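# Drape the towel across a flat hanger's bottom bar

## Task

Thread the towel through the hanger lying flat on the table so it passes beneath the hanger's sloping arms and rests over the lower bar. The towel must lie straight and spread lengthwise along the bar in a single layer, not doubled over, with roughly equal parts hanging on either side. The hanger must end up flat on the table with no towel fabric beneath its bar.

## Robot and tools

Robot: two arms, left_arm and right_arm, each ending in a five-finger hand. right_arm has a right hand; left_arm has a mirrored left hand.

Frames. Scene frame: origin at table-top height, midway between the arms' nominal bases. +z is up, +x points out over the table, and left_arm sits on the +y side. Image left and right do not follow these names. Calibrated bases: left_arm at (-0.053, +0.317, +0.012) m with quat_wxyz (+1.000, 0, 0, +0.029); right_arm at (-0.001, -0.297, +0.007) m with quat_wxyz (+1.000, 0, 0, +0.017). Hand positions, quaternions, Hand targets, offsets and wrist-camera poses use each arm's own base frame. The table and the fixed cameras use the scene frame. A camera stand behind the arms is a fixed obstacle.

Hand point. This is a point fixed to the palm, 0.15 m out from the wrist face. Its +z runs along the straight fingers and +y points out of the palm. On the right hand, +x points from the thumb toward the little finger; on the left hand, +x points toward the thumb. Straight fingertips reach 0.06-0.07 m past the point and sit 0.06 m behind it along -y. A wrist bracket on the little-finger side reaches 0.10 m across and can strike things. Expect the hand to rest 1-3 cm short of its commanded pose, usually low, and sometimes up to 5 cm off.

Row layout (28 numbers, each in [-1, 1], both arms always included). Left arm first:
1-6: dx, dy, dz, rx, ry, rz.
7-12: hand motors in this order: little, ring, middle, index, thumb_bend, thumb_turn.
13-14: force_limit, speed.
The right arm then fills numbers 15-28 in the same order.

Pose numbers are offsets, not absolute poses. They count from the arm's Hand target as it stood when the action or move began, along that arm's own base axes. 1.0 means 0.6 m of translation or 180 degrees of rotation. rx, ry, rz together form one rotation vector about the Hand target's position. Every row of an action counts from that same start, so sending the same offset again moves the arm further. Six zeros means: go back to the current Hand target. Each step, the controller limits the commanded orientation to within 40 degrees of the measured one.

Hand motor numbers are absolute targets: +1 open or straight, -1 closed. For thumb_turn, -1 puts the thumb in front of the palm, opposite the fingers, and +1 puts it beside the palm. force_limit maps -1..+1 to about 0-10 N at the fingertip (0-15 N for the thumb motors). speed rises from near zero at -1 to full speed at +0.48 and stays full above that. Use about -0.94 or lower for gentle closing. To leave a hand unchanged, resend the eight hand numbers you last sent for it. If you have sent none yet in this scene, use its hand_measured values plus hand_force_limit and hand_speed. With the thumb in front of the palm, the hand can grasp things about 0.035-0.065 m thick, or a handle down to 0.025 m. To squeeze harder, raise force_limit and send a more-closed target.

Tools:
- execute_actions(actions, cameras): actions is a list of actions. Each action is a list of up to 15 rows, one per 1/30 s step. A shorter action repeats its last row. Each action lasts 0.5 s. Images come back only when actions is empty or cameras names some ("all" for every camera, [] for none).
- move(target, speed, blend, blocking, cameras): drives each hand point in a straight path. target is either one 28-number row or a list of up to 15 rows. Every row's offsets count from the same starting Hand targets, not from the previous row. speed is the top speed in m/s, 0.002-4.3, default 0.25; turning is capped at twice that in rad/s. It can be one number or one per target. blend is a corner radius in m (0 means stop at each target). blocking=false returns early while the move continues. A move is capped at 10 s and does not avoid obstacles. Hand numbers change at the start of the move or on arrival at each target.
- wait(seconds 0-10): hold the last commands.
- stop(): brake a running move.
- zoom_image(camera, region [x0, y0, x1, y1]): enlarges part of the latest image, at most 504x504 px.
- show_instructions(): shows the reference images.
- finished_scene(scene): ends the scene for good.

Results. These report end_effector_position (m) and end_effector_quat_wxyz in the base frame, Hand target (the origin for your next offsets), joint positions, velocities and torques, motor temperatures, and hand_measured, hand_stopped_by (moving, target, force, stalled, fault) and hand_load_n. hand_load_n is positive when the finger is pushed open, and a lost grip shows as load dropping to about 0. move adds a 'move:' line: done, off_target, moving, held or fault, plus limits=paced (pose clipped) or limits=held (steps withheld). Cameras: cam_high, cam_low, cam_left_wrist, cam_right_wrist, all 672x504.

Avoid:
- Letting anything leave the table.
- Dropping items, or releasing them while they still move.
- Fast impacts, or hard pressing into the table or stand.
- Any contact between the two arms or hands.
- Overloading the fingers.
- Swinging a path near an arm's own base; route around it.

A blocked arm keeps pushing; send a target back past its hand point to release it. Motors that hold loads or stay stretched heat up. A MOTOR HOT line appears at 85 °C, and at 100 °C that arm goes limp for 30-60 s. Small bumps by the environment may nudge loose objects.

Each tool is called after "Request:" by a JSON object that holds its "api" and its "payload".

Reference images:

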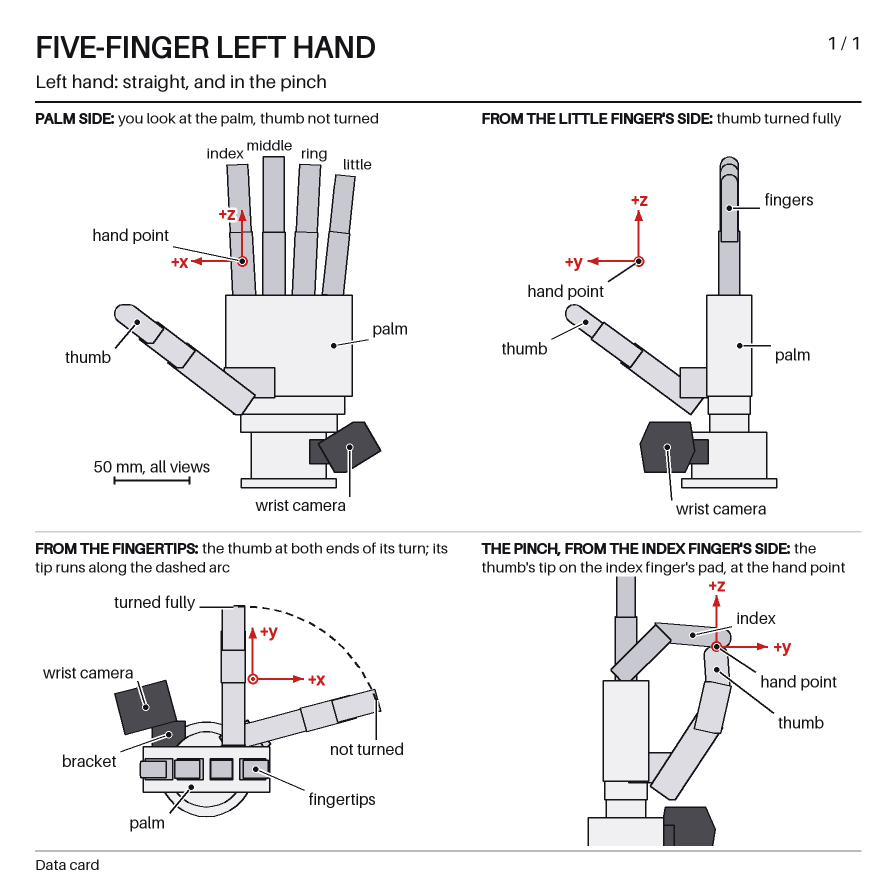

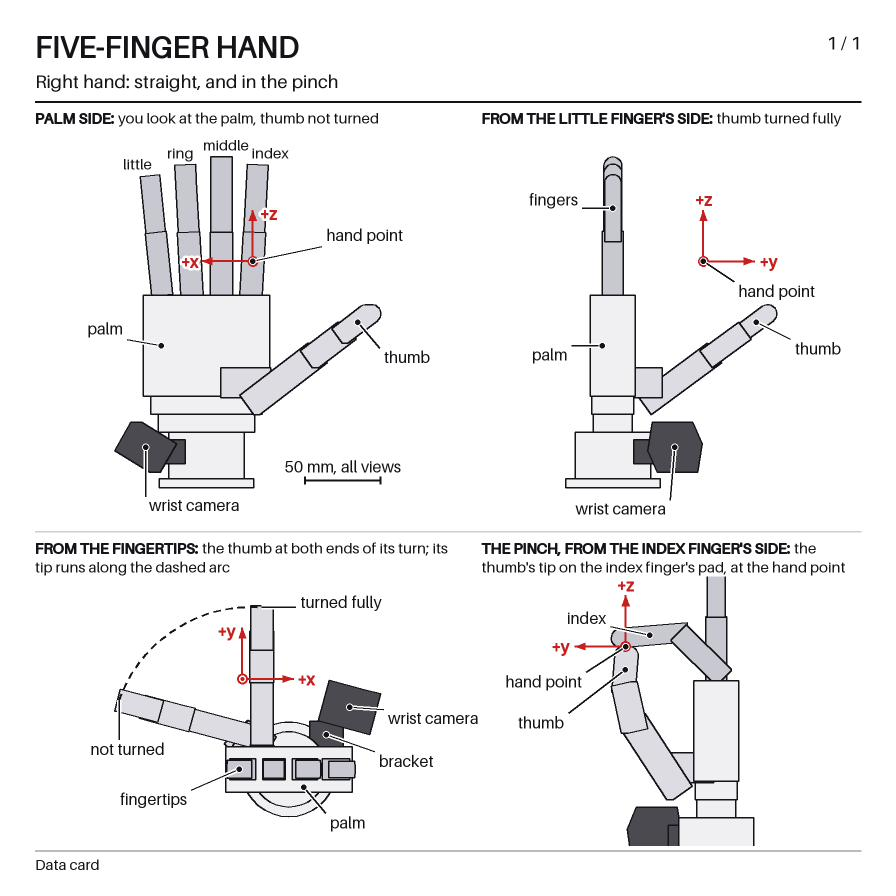

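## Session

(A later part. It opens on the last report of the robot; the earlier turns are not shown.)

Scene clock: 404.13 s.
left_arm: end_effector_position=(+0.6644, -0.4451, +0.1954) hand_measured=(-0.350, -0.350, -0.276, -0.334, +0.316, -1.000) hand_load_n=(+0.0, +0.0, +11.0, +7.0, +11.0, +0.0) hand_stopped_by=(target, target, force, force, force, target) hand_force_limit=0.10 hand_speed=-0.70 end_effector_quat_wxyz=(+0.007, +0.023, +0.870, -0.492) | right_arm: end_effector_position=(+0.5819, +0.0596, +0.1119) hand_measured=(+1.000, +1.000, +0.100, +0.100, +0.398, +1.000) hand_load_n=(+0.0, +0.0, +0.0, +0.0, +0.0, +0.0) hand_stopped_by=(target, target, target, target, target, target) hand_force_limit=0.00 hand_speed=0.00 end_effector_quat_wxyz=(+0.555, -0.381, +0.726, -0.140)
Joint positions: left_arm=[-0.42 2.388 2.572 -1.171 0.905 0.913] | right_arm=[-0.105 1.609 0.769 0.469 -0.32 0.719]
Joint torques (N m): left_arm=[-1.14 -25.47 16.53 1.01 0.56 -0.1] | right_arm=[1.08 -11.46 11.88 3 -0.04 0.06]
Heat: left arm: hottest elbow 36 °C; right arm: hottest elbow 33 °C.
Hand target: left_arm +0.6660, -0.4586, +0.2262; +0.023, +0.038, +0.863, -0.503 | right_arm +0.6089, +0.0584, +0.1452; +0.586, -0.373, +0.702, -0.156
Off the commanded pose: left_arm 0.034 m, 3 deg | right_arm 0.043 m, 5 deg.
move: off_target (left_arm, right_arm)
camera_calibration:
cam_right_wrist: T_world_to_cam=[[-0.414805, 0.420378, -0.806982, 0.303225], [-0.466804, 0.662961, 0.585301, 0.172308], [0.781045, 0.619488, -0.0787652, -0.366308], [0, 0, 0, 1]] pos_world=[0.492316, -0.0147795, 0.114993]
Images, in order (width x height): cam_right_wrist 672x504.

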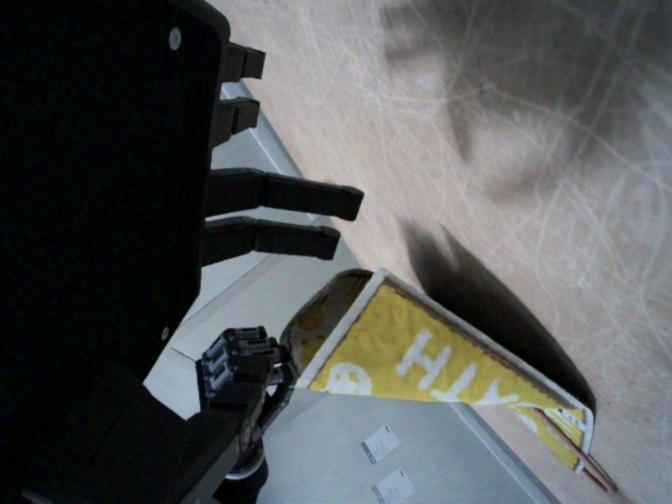

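Request:
{"api": "execute_actions", "payload": {"actions": []}}

Scene clock: 409.27 s.
left_arm: end_effector_position=(+0.6644, -0.4451, +0.1954) hand_measured=(-0.350, -0.350, -0.276, -0.334, +0.316, -1.000) hand_load_n=(+0.0, +0.0, +11.5, +7.5, +10.5, +0.0) hand_stopped_by=(target, target, force, force, force, target) hand_force_limit=0.10 hand_speed=-0.70 end_effector_quat_wxyz=(+0.007, +0.023, +0.870, -0.492) | right_arm: end_effector_position=(+0.5819, +0.0596, +0.1119) hand_measured=(+1.000, +1.000, +0.100, +0.100, +0.398, +1.000) hand_load_n=(+0.0, +0.0, +0.0, +0.0, +0.0, -0.5) hand_stopped_by=(target, target, target, target, target, target) hand_force_limit=0.00 hand_speed=0.00 end_effector_quat_wxyz=(+0.555, -0.381, +0.726, -0.140)
Joint positions: left_arm=[-0.42 2.388 2.572 -1.171 0.905 0.913] | right_arm=[-0.105 1.609 0.769 0.469 -0.32 0.719]
Joint velocities: within noise
Joint torques (N m): left_arm=[-1.14 -25.52 16.53 0.98 0.56 -0.1] | right_arm=[1.08 -11.4 11.86 2.99 -0.04 0.06]
Motor temperatures (°C): left_arm=[22 26 37 22 26 21] | right_arm=[26 24 33 22 21 22]
Heat: left arm: hottest elbow 37 °C; right arm: hottest elbow 33 °C.
Hand target: left_arm +0.6660, -0.4586, +0.2262; +0.023, +0.038, +0.863, -0.503 | right_arm +0.6089, +0.0584, +0.1452; +0.586, -0.373, +0.702, -0.156
Off the commanded pose: left_arm 0.034 m, 3 deg | right_arm 0.043 m, 5 deg.
camera_calibration:
cam_left_wrist: T_world_to_cam=[[-0.326565, -0.431463, 0.840949, -0.144801], [-0.779436, 0.626205, 0.0186082, 0.787834], [-0.534635, -0.649389, -0.540795, 0.283729], [0, 0, 0, 1]] pos_world=[0.71847, -0.371572, 0.260549]
cam_right_wrist: T_world_to_cam=[[-0.414805, 0.420378, -0.806982, 0.303225], [-0.466804, 0.662961, 0.585301, 0.172308], [0.781045, 0.619488, -0.0787652, -0.366308], [0, 0, 0, 1]] pos_world=[0.492316, -0.0147795, 0.114993]

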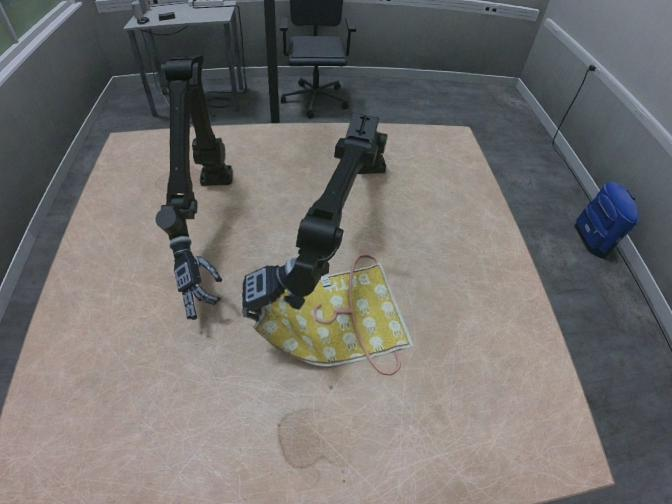

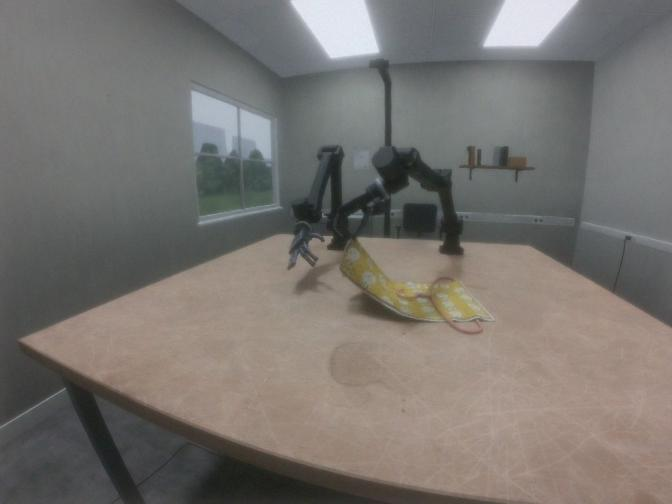

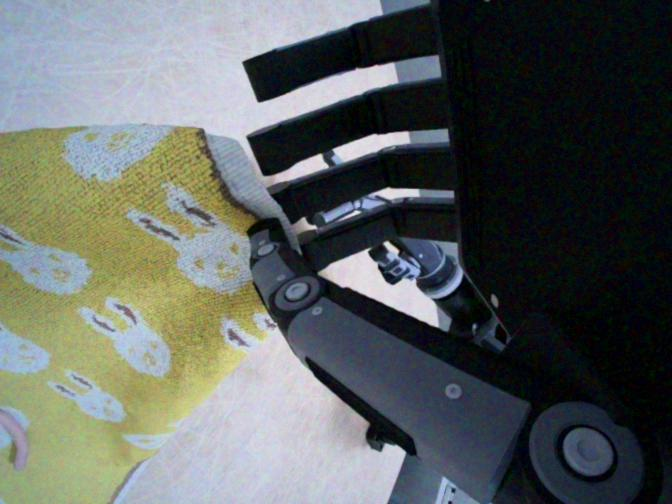

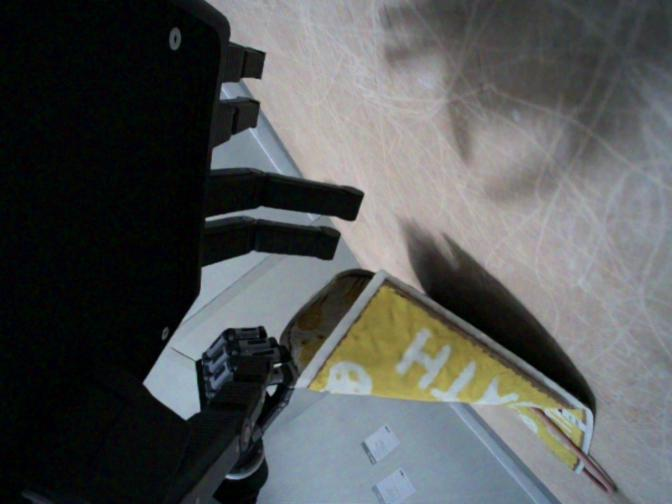

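Request:
{"api": "move", "payload": {"target": [[-0.175,-0.02,0,0,0,0,-0.35,-0.35,-0.42,-0.42,0.1,-1,0.1,-0.7,-0.3,-0.13,0,0,0,0,1,1,0.1,0.1,0.4,1,0,0]], "speed": 0.15, "cameras": ["all"]}}

Scene clock: 414.77 s.
left_arm: end_effector_position=(+0.5625, -0.4610, +0.1873) hand_measured=(-0.350, -0.350, -0.276, -0.334, +0.316, -1.000) hand_load_n=(+0.0, +0.0, +11.5, +7.0, +11.0, +0.0) hand_stopped_by=(target, target, force, force, force, target) hand_force_limit=0.10 hand_speed=-0.70 end_effector_quat_wxyz=(-0.002, +0.022, +0.874, -0.485) | right_arm: end_effector_position=(+0.4287, -0.0196, +0.1353) hand_measured=(+1.000, +1.000, +0.100, +0.100, +0.398, +1.000) hand_load_n=(+0.0, +0.0, +0.0, +0.0, +0.0, +0.0) hand_stopped_by=(target, target, target, target, target, target) hand_force_limit=0.00 hand_speed=0.00 end_effector_quat_wxyz=(+0.579, -0.369, +0.711, -0.150)
Joint positions: left_arm=[-0.504 2.051 1.963 -0.852 0.855 0.822] | right_arm=[-0.433 1.238 0.423 0.457 -0.627 0.624]
Joint torques (N m): left_arm=[-1.14 -25.7 10.67 2.78 0.51 -0.13] | right_arm=[-0.15 -7.88 7.51 1.18 -0.54 -0.12]
Heat: left arm: hottest elbow 36 °C; right arm: hottest elbow 32 °C.
Hand target: left_arm +0.5610, -0.4706, +0.2262; +0.023, +0.038, +0.863, -0.503 | right_arm +0.4289, -0.0196, +0.1452; +0.586, -0.373, +0.702, -0.156
Off the commanded pose: left_arm 0.040 m, 4 deg | right_arm 0.010 m, 2 deg.
move: off_target (left_arm)
camera_calibration:
cam_left_wrist: T_world_to_cam=[[-0.316694, -0.44368, 0.838363, -0.188837], [-0.773834, 0.631985, 0.0421426, 0.713555], [-0.548531, -0.635407, -0.543481, 0.2293], [0, 0, 0, 1]] pos_world=[0.618148, -0.38904, 0.252863]
cam_right_wrist: T_world_to_cam=[[-0.358622, 0.435803, -0.825509, 0.27061], [-0.49533, 0.660726, 0.563994, 0.154719], [0.791226, 0.611161, -0.0210841, -0.208126], [0, 0, 0, 1]] pos_world=[0.338358, -0.0929613, 0.131742]

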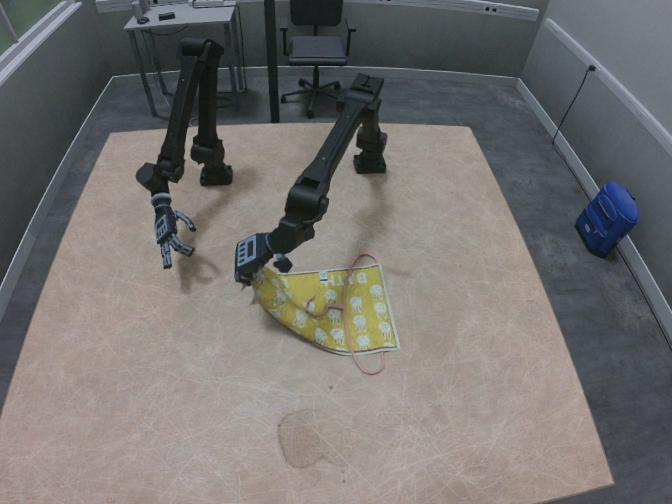

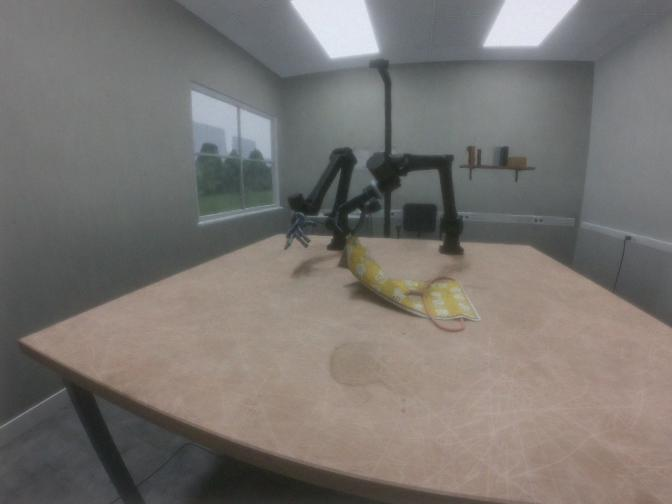

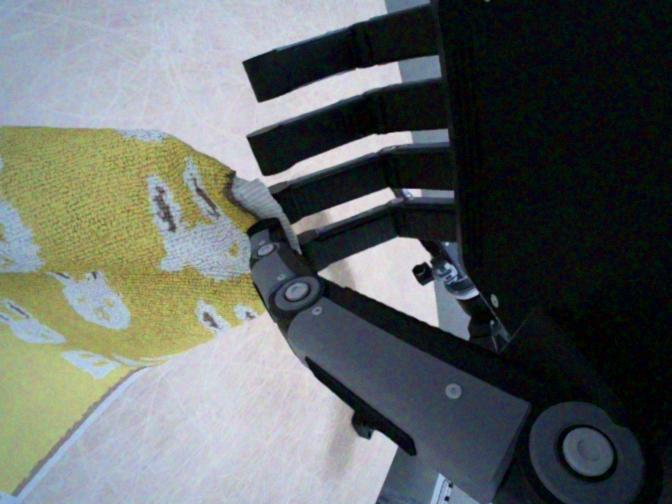

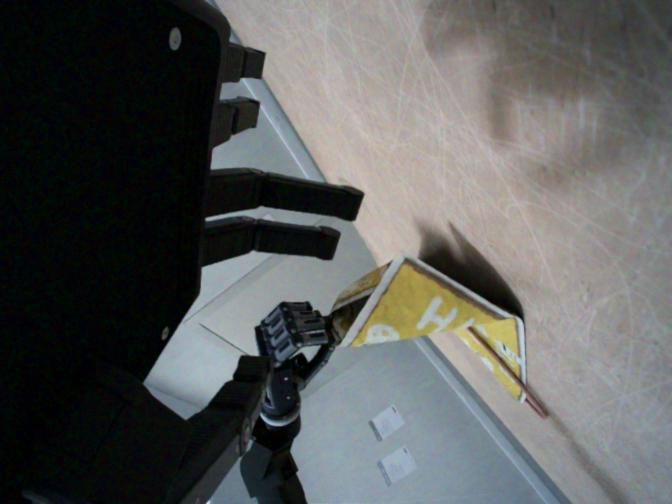

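Request:
{"api": "move", "payload": {"target": [0,-0.02,-0.17,0,0,0,-0.35,-0.35,-0.42,-0.42,0.1,-1,0.1,-0.7,0,0,0,0,0,0,1,1,0.1,0.1,0.4,1,0,0], "speed": 0.12, "cameras": ["all"]}}

Request:
{"api": "zoom_image", "payload": {"camera": "cam_high", "region": [220, 220, 440, 400]}}

Scene clock: 416.97 s.
left_arm: end_effector_position=(+0.5569, -0.4740, +0.1166) hand_measured=(-0.350, -0.350, -0.276, -0.334, +0.316, -1.000) hand_load_n=(+0.0, +0.0, +11.5, +7.0, +10.5, +0.0) hand_stopped_by=(target, target, force, force, force, target) hand_force_limit=0.10 hand_speed=-0.70 end_effector_quat_wxyz=(+0.012, +0.031, +0.869, -0.494) | right_arm: end_effector_position=(+0.4287, -0.0196, +0.1353) hand_measured=(+1.000, +1.000, +0.100, +0.100, +0.398, +1.000) hand_load_n=(+0.0, +0.0, +0.0, +0.0, +0.0, +0.0) hand_stopped_by=(target, target, target, target, target, target) hand_force_limit=0.00 hand_speed=0.00 end_effector_quat_wxyz=(+0.579, -0.369, +0.711, -0.150)
Joint positions: left_arm=[-0.524 2.067 1.79 -0.602 0.845 0.796] | right_arm=[-0.433 1.238 0.423 0.457 -0.627 0.624]
Joint torques (N m): left_arm=[-0.73 -22.07 10.54 2.84 0.41 -0.12] | right_arm=[-0.15 -7.88 7.56 1.2 -0.55 -0.13]
Heat: left arm: hottest elbow 36 °C; right arm: hottest elbow 32 °C.
Hand target: left_arm +0.5610, -0.4826, +0.1242; +0.023, +0.038, +0.863, -0.503 | right_arm +0.4289, -0.0196, +0.1452; +0.586, -0.373, +0.702, -0.156
Off the commanded pose: left_arm 0.012 m, 2 deg | right_arm 0.010 m, 2 deg.
move: off_target (left_arm)
camera_calibration:
cam_left_wrist: T_world_to_cam=[[-0.344959, -0.424482, 0.837149, -0.112154], [-0.774145, 0.633005, 0.00197206, 0.725795], [-0.530757, -0.647395, -0.546971, 0.164307], [0, 0, 0, 1]] pos_world=[0.610389, -0.400667, 0.18233]
cam_right_wrist: T_world_to_cam=[[-0.358622, 0.435803, -0.825509, 0.27061], [-0.49533, 0.660726, 0.563994, 0.154719], [0.791226, 0.611161, -0.0210841, -0.208126], [0, 0, 0, 1]] pos_world=[0.338358, -0.0929613, 0.131742]

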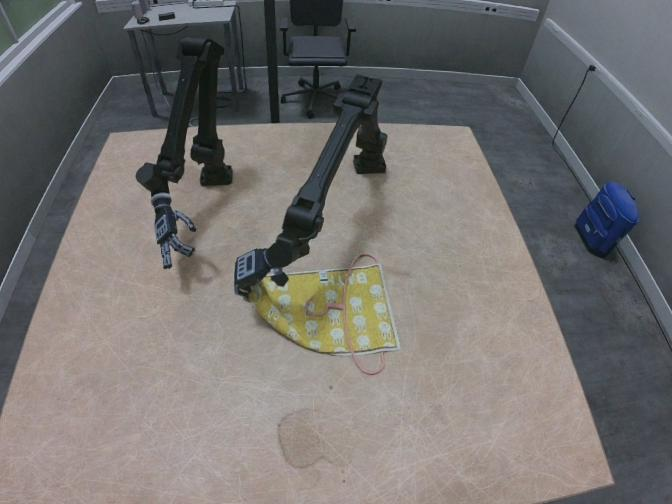

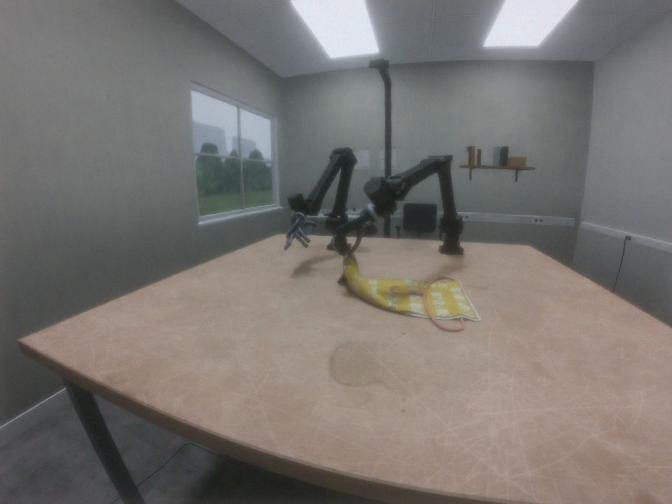

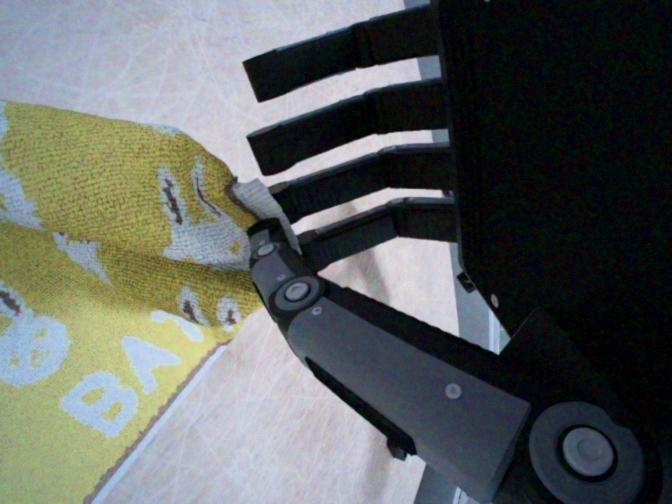

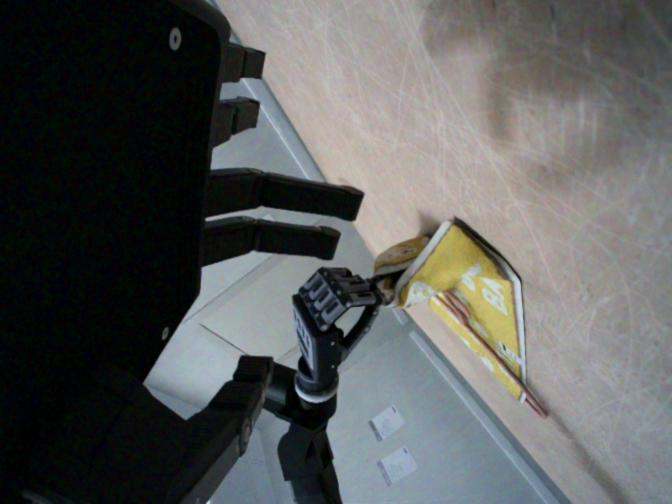

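Scaled by 2.291 from the camera's 672x504 image, which has a finer 960x720 frame.

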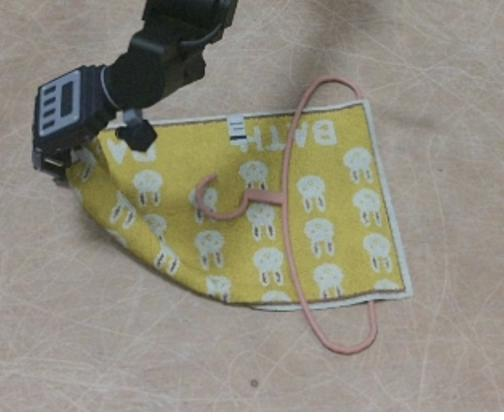

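Request:
{"api": "move", "payload": {"target": [[0.07,-0.01,-0.045,0,0,0,-0.35,-0.35,-0.42,-0.42,0.1,-1,0.1,-0.7,0,0,0,0,0,0,1,1,0.1,0.1,0.4,1,0,0],[0.13,-0.03,-0.11,0,0,0,-0.35,-0.35,-0.42,-0.42,0.1,-1,0.1,-0.7,0,0,0,0,0,0,1,1,0.1,0.1,0.4,1,0,0],[0.16,-0.06,-0.16,0,0,0,-0.35,-0.35,-0.42,-0.42,0.1,-1,0.1,-0.7,0,0,0,0,0,0,1,1,0.1,0.1,0.4,1,0,0]], "speed": 0.1, "blend": [0.03, 0.03, 0], "cameras": ["all"]}}

Request:
{"api": "zoom_image", "payload": {"camera": "cam_high", "region": [220, 220, 440, 400]}}

Scene clock: 421.80 s.
left_arm: end_effector_position=(+0.6382, -0.5146, +0.0129) hand_measured=(-0.350, -0.350, -0.276, -0.334, +0.316, -1.000) hand_load_n=(+0.0, +0.0, +12.0, +7.5, +10.0, +0.0) hand_stopped_by=(target, target, force, force, force, target) hand_force_limit=0.10 hand_speed=-0.70 end_effector_quat_wxyz=(+0.004, +0.024, +0.869, -0.494) | right_arm: end_effector_position=(+0.4287, -0.0196, +0.1353) hand_measured=(+1.000, +1.000, +0.100, +0.100, +0.398, +1.000) hand_load_n=(+0.0, +0.0, +0.0, +0.0, +0.0, +0.0) hand_stopped_by=(target, target, target, target, target, target) hand_force_limit=0.00 hand_speed=0.00 end_effector_quat_wxyz=(+0.579, -0.369, +0.711, -0.150)
Joint positions: left_arm=[-0.515 2.44 2.175 -0.631 0.858 0.793] | right_arm=[-0.433 1.238 0.423 0.457 -0.627 0.624]
Joint torques (N m): left_arm=[-0.38 -24.76 15.51 1.13 0.51 0.08] | right_arm=[-0.03 -7.88 7.54 1.2 -0.54 -0.12]
Heat: left arm: hottest elbow 36 °C; right arm: hottest elbow 32 °C.
Hand target: left_arm +0.6570, -0.5186, +0.0282; +0.023, +0.038, +0.863, -0.503 | right_arm +0.4289, -0.0196, +0.1452; +0.586, -0.373, +0.702, -0.156
Off the commanded pose: left_arm 0.025 m, 3 deg | right_arm 0.010 m, 2 deg.
move: off_target (left_arm); blend cut to 0.0252 m at target 1, 0.0197 m at target 2
camera_calibration:
cam_left_wrist: T_world_to_cam=[[-0.325151, -0.425595, 0.844479, -0.0278106], [-0.7758, 0.630689, 0.0191429, 0.814296], [-0.540751, -0.648922, -0.535246, 0.129958], [0, 0, 0, 1]] pos_world=[0.692963, -0.441071, 0.0774568]
cam_right_wrist: T_world_to_cam=[[-0.358622, 0.435803, -0.825509, 0.27061], [-0.49533, 0.660726, 0.563994, 0.154719], [0.791226, 0.611161, -0.0210841, -0.208126], [0, 0, 0, 1]] pos_world=[0.338358, -0.0929613, 0.131742]

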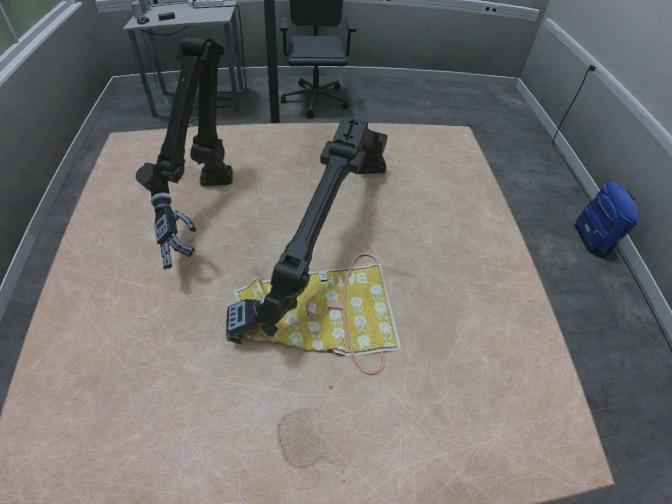

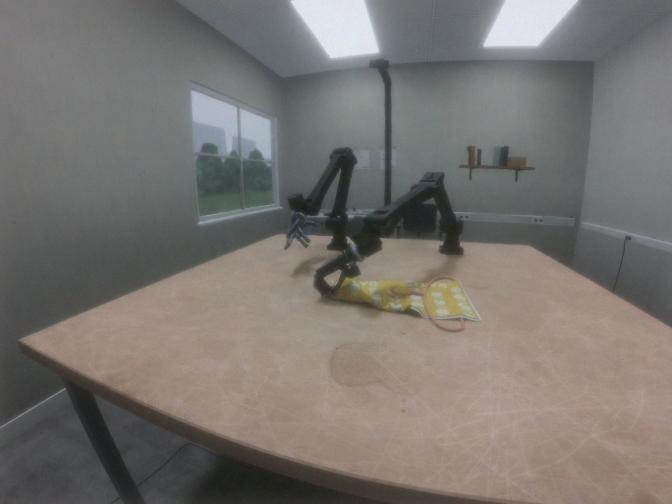

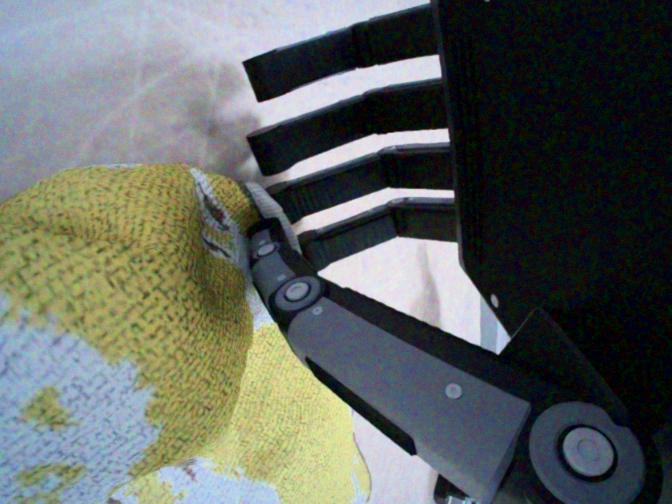

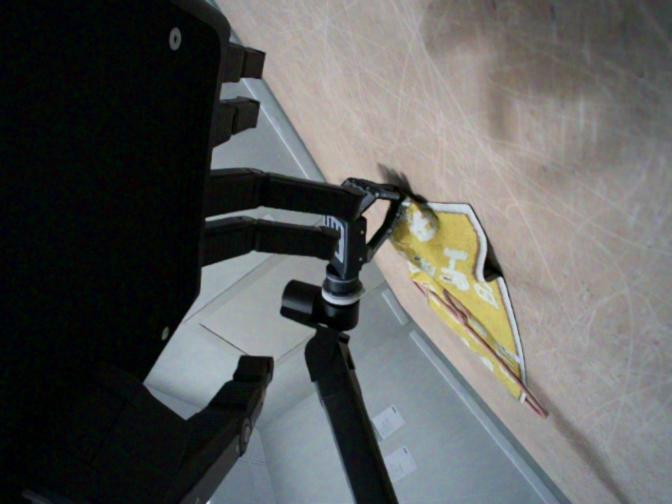

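Scaled by 2.291 from the camera's 672x504 image, which has a finer 960x720 frame.

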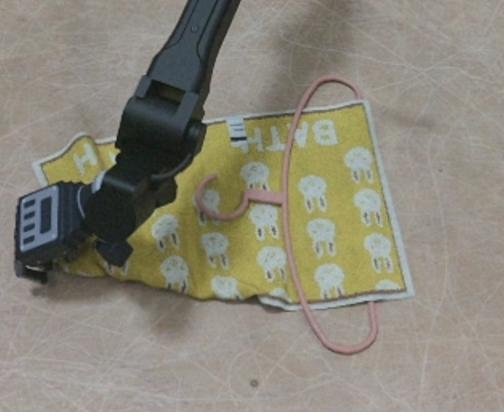

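Request:
{"api": "move", "payload": {"target": [[0.01,-0.075,0.0,0,0,0,-0.35,-0.35,-0.42,-0.42,0.1,-1,0.1,-0.7,0,0,0,0,0,0,1,1,0.1,0.1,0.4,1,0,0]], "speed": 0.08, "cameras": ["cam_high","cam_left_wrist","cam_right_wrist"]}}

Request:
{"api": "zoom_image", "payload": {"camera": "cam_high", "region": [220, 220, 440, 400]}}

Scene clock: 425.17 s.
left_arm: end_effector_position=(+0.6583, -0.5467, +0.0114) hand_measured=(-0.350, -0.350, -0.276, -0.334, +0.316, -1.000) hand_load_n=(+0.0, +0.0, +12.0, +7.5, +10.5, +0.0) hand_stopped_by=(target, target, force, force, force, target) hand_force_limit=0.10 hand_speed=-0.70 end_effector_quat_wxyz=(+0.014, +0.023, +0.869, -0.494) | right_arm: end_effector_position=(+0.4287, -0.0196, +0.1353) hand_measured=(+1.000, +1.000, +0.100, +0.100, +0.398, +1.000) hand_load_n=(+0.0, +0.0, +0.0, +0.0, +0.0, +0.0) hand_stopped_by=(target, target, target, target, target, target) hand_force_limit=0.00 hand_speed=0.00 end_effector_quat_wxyz=(+0.579, -0.369, +0.711, -0.150)
Joint positions: left_arm=[-0.54 2.554 2.385 -0.688 0.828 0.759] | right_arm=[-0.433 1.238 0.423 0.457 -0.627 0.624]
Joint torques (N m): left_arm=[-0.97 -25.88 15.82 1.22 0.37 -0.09] | right_arm=[-0.15 -7.82 7.5 1.21 -0.54 -0.13]
Heat: left arm: hottest elbow 36 °C; right arm: hottest elbow 31 °C.
Hand target: left_arm +0.6630, -0.5636, +0.0282; +0.023, +0.038, +0.863, -0.503 | right_arm +0.4289, -0.0196, +0.1452; +0.586, -0.373, +0.702, -0.156
Off the commanded pose: left_arm 0.024 m, 2 deg | right_arm 0.010 m, 2 deg.
move: off_target (left_arm)
camera_calibration:
cam_left_wrist: T_world_to_cam=[[-0.334399, -0.42905, 0.839103, -0.0292892], [-0.783143, 0.621815, 0.00584875, 0.850311], [-0.524276, -0.655181, -0.543941, 0.105035], [0, 0, 0, 1]] pos_world=[0.711188, -0.472485, 0.0767364]
cam_right_wrist: T_world_to_cam=[[-0.358622, 0.435803, -0.825509, 0.27061], [-0.49533, 0.660726, 0.563994, 0.154719], [0.791226, 0.611161, -0.0210841, -0.208126], [0, 0, 0, 1]] pos_world=[0.338358, -0.0929613, 0.131742]
Images, in order (width x height): cam_high 672x504, cam_left_wrist 672x504, cam_right_wrist 672x504.

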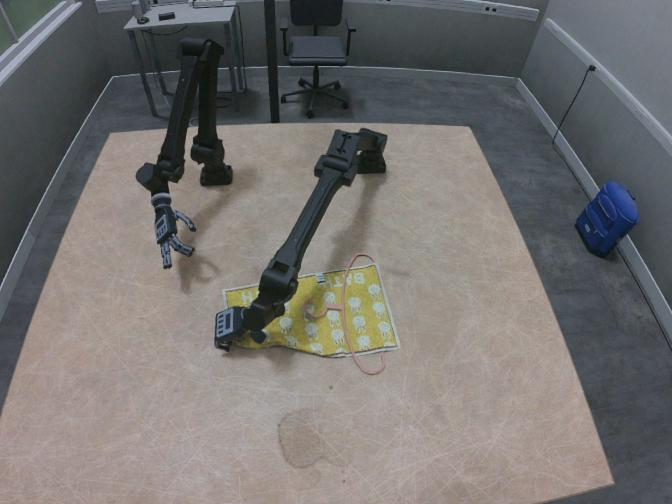

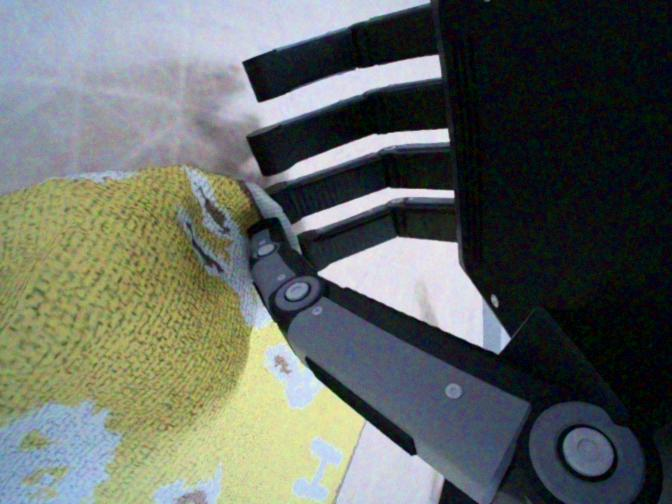

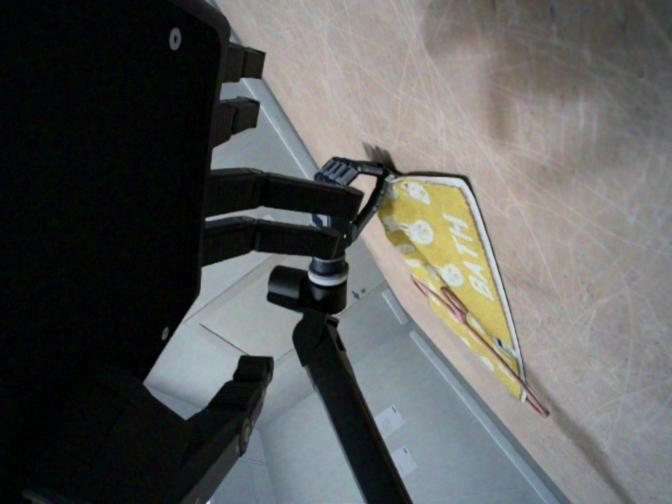

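Scaled by 2.291 from the camera's 672x504 image, which has a finer 960x720 frame.

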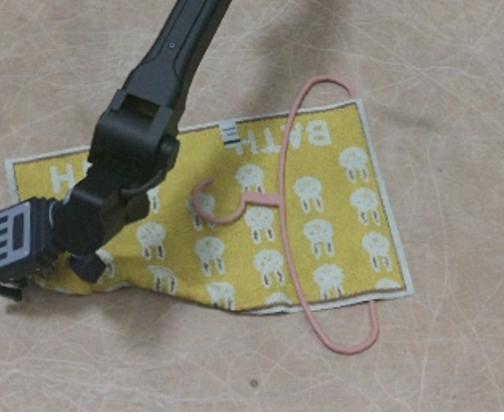

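Request:
{"api": "execute_actions", "payload": {"actions": [], "cameras": ["cam_low","cam_high"]}}

Request:
{"api": "zoom_image", "payload": {"camera": "cam_low", "region": [280, 220, 500, 350]}}

Request:
{"api": "zoom_image", "payload": {"camera": "cam_high", "region": [200, 290, 330, 370]}}

Scene clock: 425.77 s.
left_arm: end_effector_position=(+0.6583, -0.5467, +0.0114) hand_measured=(-0.350, -0.350, -0.276, -0.334, +0.316, -1.000) hand_load_n=(+0.0, +0.0, +12.0, +7.5, +10.5, +0.0) hand_stopped_by=(target, target, force, force, force, target) hand_force_limit=0.10 hand_speed=-0.70 end_effector_quat_wxyz=(+0.014, +0.023, +0.869, -0.494) | right_arm: end_effector_position=(+0.4287, -0.0196, +0.1353) hand_measured=(+1.000, +1.000, +0.100, +0.100, +0.398, +1.000) hand_load_n=(+0.0, +0.0, +0.0, +0.0, +0.0, +0.0) hand_stopped_by=(target, target, target, target, target, target) hand_force_limit=0.00 hand_speed=0.00 end_effector_quat_wxyz=(+0.579, -0.369, +0.711, -0.150)
Joint positions: left_arm=[-0.54 2.554 2.385 -0.688 0.828 0.759] | right_arm=[-0.433 1.238 0.423 0.457 -0.627 0.624]
Joint velocities: within noise
Joint torques (N m): left_arm=[-1.14 -25.82 15.84 1.21 0.37 -0.09] | right_arm=[-0.09 -7.82 7.53 1.21 -0.54 -0.12]
Motor temperatures (°C): left_arm=[22 27 36 22 26 21] | right_arm=[26 24 31 22 21 22]
Heat: left arm: hottest elbow 36 °C; right arm: hottest elbow 31 °C.
Hand target: left_arm +0.6630, -0.5636, +0.0282; +0.023, +0.038, +0.863, -0.503 | right_arm +0.4289, -0.0196, +0.1452; +0.586, -0.373, +0.702, -0.156
Off the commanded pose: left_arm 0.024 m, 2 deg | right_arm 0.010 m, 2 deg.
Images, in order (width x height): cam_high 672x504, cam_low 672x504.

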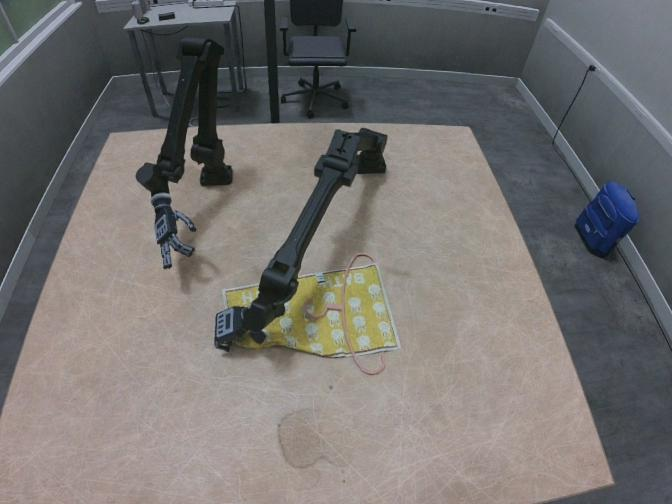

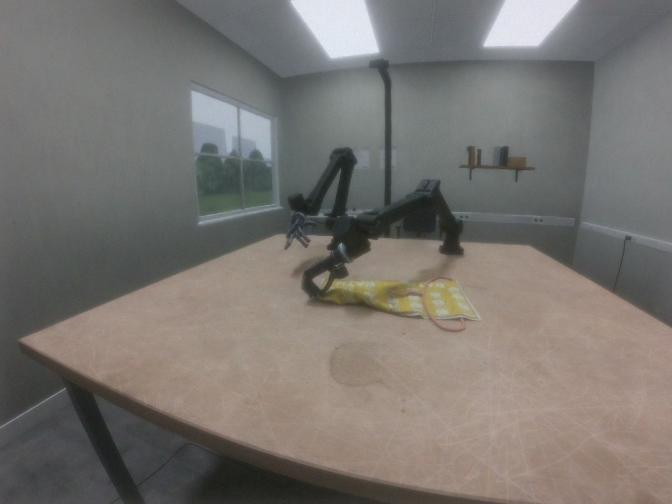

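Scaled by 2.291 from the camera's 672x504 image, which has a finer 960x720 frame.

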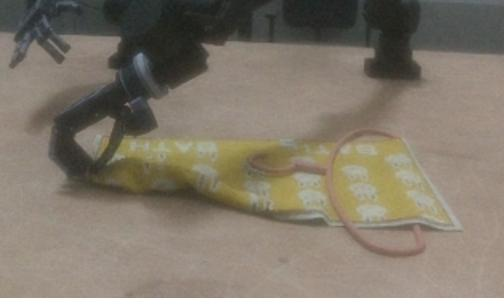

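Scaled by 3.877 from the camera's 672x504 image, which has a finer 960x720 frame.

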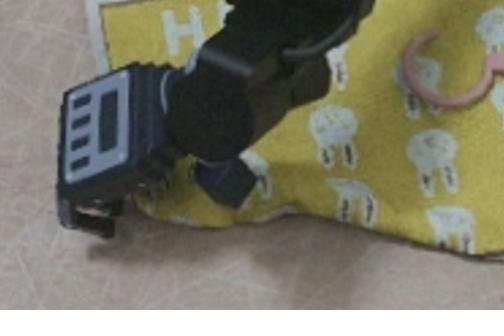

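Request:
{"api": "move", "payload": {"target": [[-0.013,0.123,0.36,0,0,0,-0.35,-0.35,-0.42,-0.42,0.1,-1,0.1,-0.7,0,0,0,0,0,0,1,1,0.1,0.1,0.4,1,0,0]], "speed": 0.12, "cameras": ["all"]}}

Request:
{"api": "zoom_image", "payload": {"camera": "cam_right_wrist", "region": [300, 150, 600, 450]}}

Request:
{"api": "zoom_image", "payload": {"camera": "cam_high", "region": [220, 220, 440, 400]}}

Scene clock: 438.10 s.
left_arm: end_effector_position=(+0.6512, -0.4840, +0.2131) hand_measured=(-0.350, -0.350, -0.276, -0.334, +0.316, -1.000) hand_load_n=(+0.0, +0.0, +11.5, +7.0, +11.0, -0.5) hand_stopped_by=(target, target, force, force, force, target) hand_force_limit=0.10 hand_speed=-0.70 end_effector_quat_wxyz=(+0.000, +0.012, +0.873, -0.488) | right_arm: end_effector_position=(+0.4287, -0.0196, +0.1353) hand_measured=(+1.000, +1.000, +0.100, +0.100, +0.398, +1.000) hand_load_n=(+0.0, +0.0, +0.0, +0.0, +0.0, +0.0) hand_stopped_by=(target, target, target, target, target, target) hand_force_limit=0.00 hand_speed=0.00 end_effector_quat_wxyz=(+0.579, -0.369, +0.711, -0.150)
Joint positions: left_arm=[-0.474 2.459 2.75 -1.236 0.868 0.827] | right_arm=[-0.433 1.238 0.423 0.457 -0.627 0.624]
Joint torques (N m): left_arm=[-0.32 -26.05 16.02 1.14 0.94 0.09] | right_arm=[-0.15 -7.88 7.53 1.2 -0.55 -0.12]
Heat: left arm: hottest elbow 36 °C; right arm: hottest elbow 30 °C.
Hand target: left_arm +0.6552, -0.4898, +0.2442; +0.023, +0.038, +0.863, -0.503 | right_arm +0.4289, -0.0196, +0.1452; +0.586, -0.373, +0.702, -0.156
Off the commanded pose: left_arm 0.032 m, 4 deg | right_arm 0.010 m, 2 deg.
move: off_target (left_arm)
camera_calibration:
cam_left_wrist: T_world_to_cam=[[-0.303201, -0.443361, 0.843505, -0.202233], [-0.786182, 0.6166, 0.0414999, 0.796435], [-0.538504, -0.650565, -0.535516, 0.261878], [0, 0, 0, 1]] pos_world=[0.705848, -0.410375, 0.277773]
cam_right_wrist: T_world_to_cam=[[-0.358622, 0.435803, -0.825509, 0.27061], [-0.49533, 0.660726, 0.563994, 0.154719], [0.791226, 0.611161, -0.0210841, -0.208126], [0, 0, 0, 1]] pos_world=[0.338358, -0.0929613, 0.131742]

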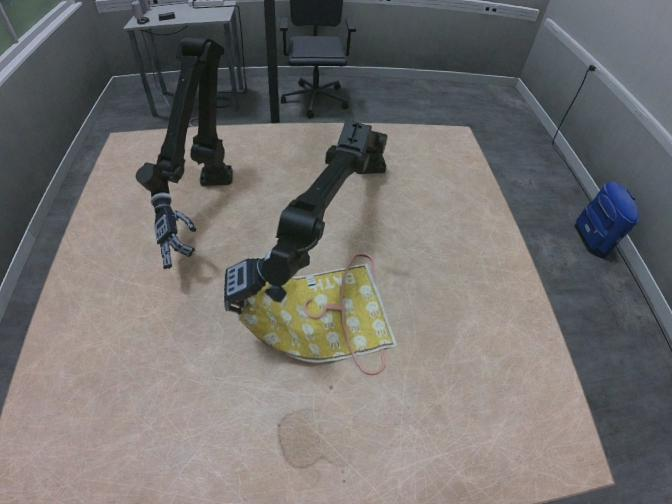

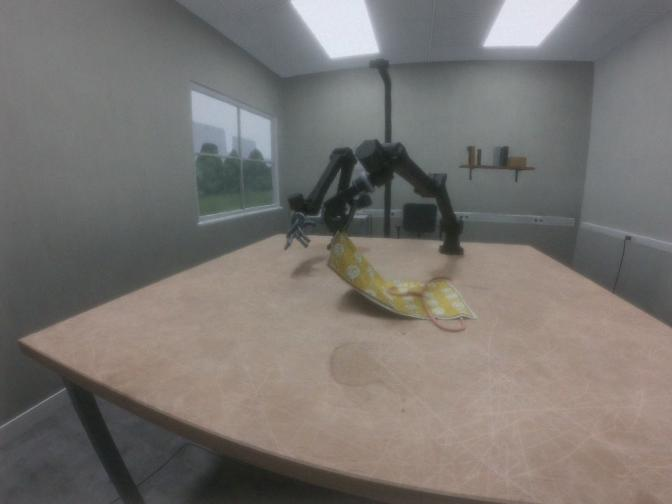

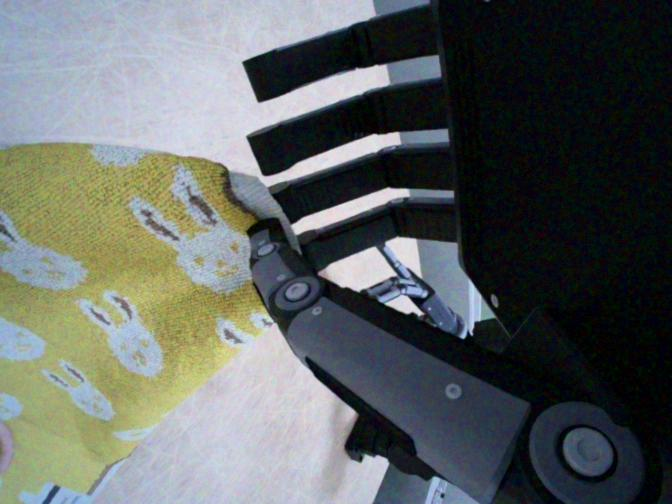

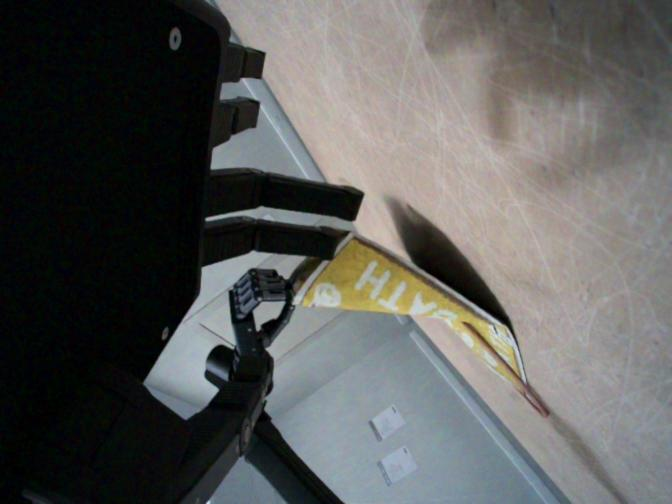

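Scaled by 1.680 from the camera's 672x504 image, which has a finer 960x720 frame.

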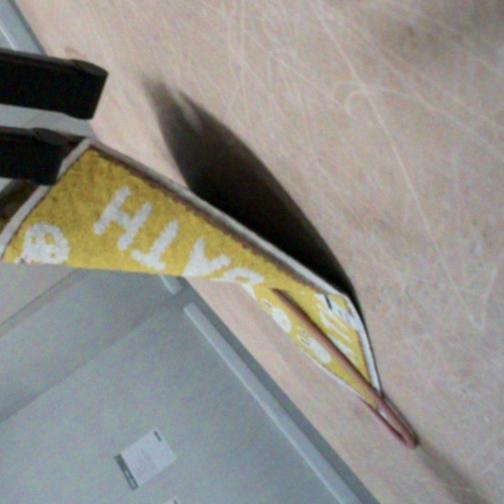

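Scaled by 2.291 from the camera's 672x504 image, which has a finer 960x720 frame.

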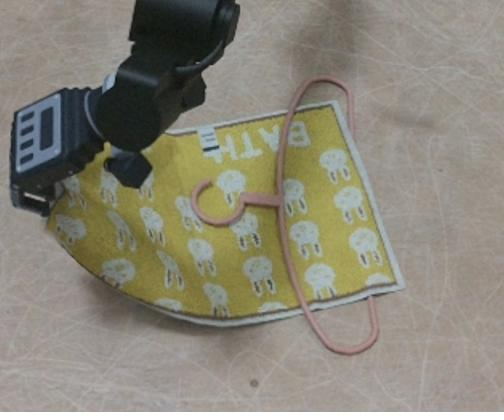

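Request:
{"api": "zoom_image", "payload": {"camera": "cam_high", "region": [330, 240, 420, 310]}}

Request:
{"api": "zoom_image", "payload": {"camera": "cam_high", "region": [340, 310, 420, 380]}}

Scaled by 5.600 from the camera's 672x504 image, which has a finer 960x720 frame.

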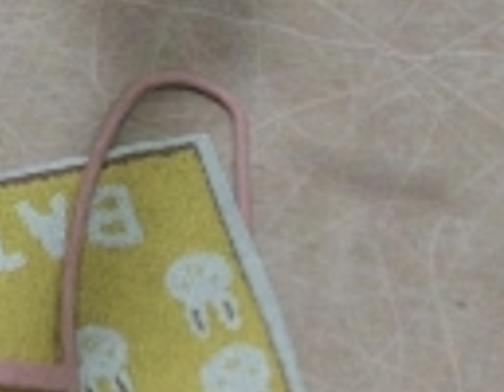

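Scaled by 6.300 from the camera's 672x504 image, which has a finer 960x720 frame.

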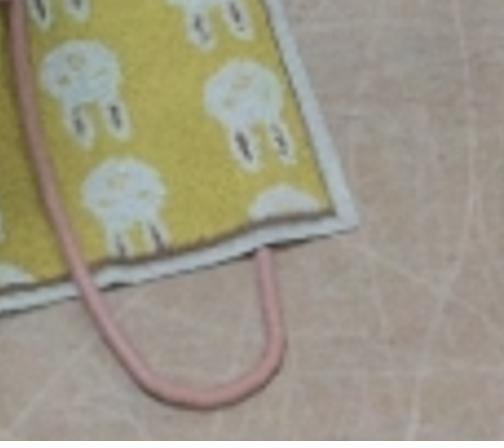

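Request:
{"api": "zoom_image", "payload": {"camera": "cam_low", "region": [300, 210, 420, 330]}}

Request:
{"api": "zoom_image", "payload": {"camera": "cam_high", "region": [215, 260, 315, 370]}}

Scaled by 4.200 from the camera's 672x504 image, which has a finer 960x720 frame.

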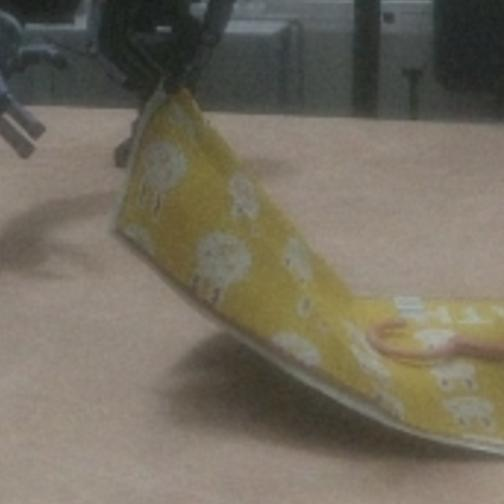

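Scaled by 4.582 from the camera's 672x504 image, which has a finer 960x720 frame.

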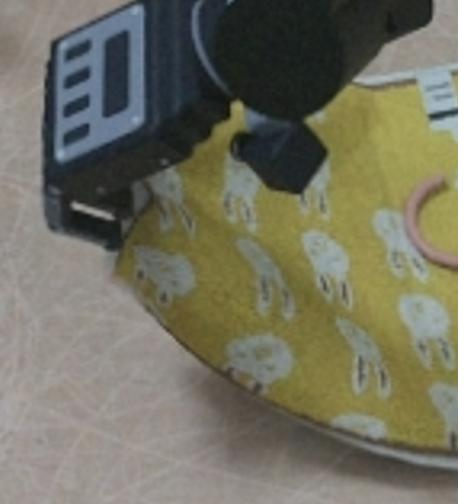

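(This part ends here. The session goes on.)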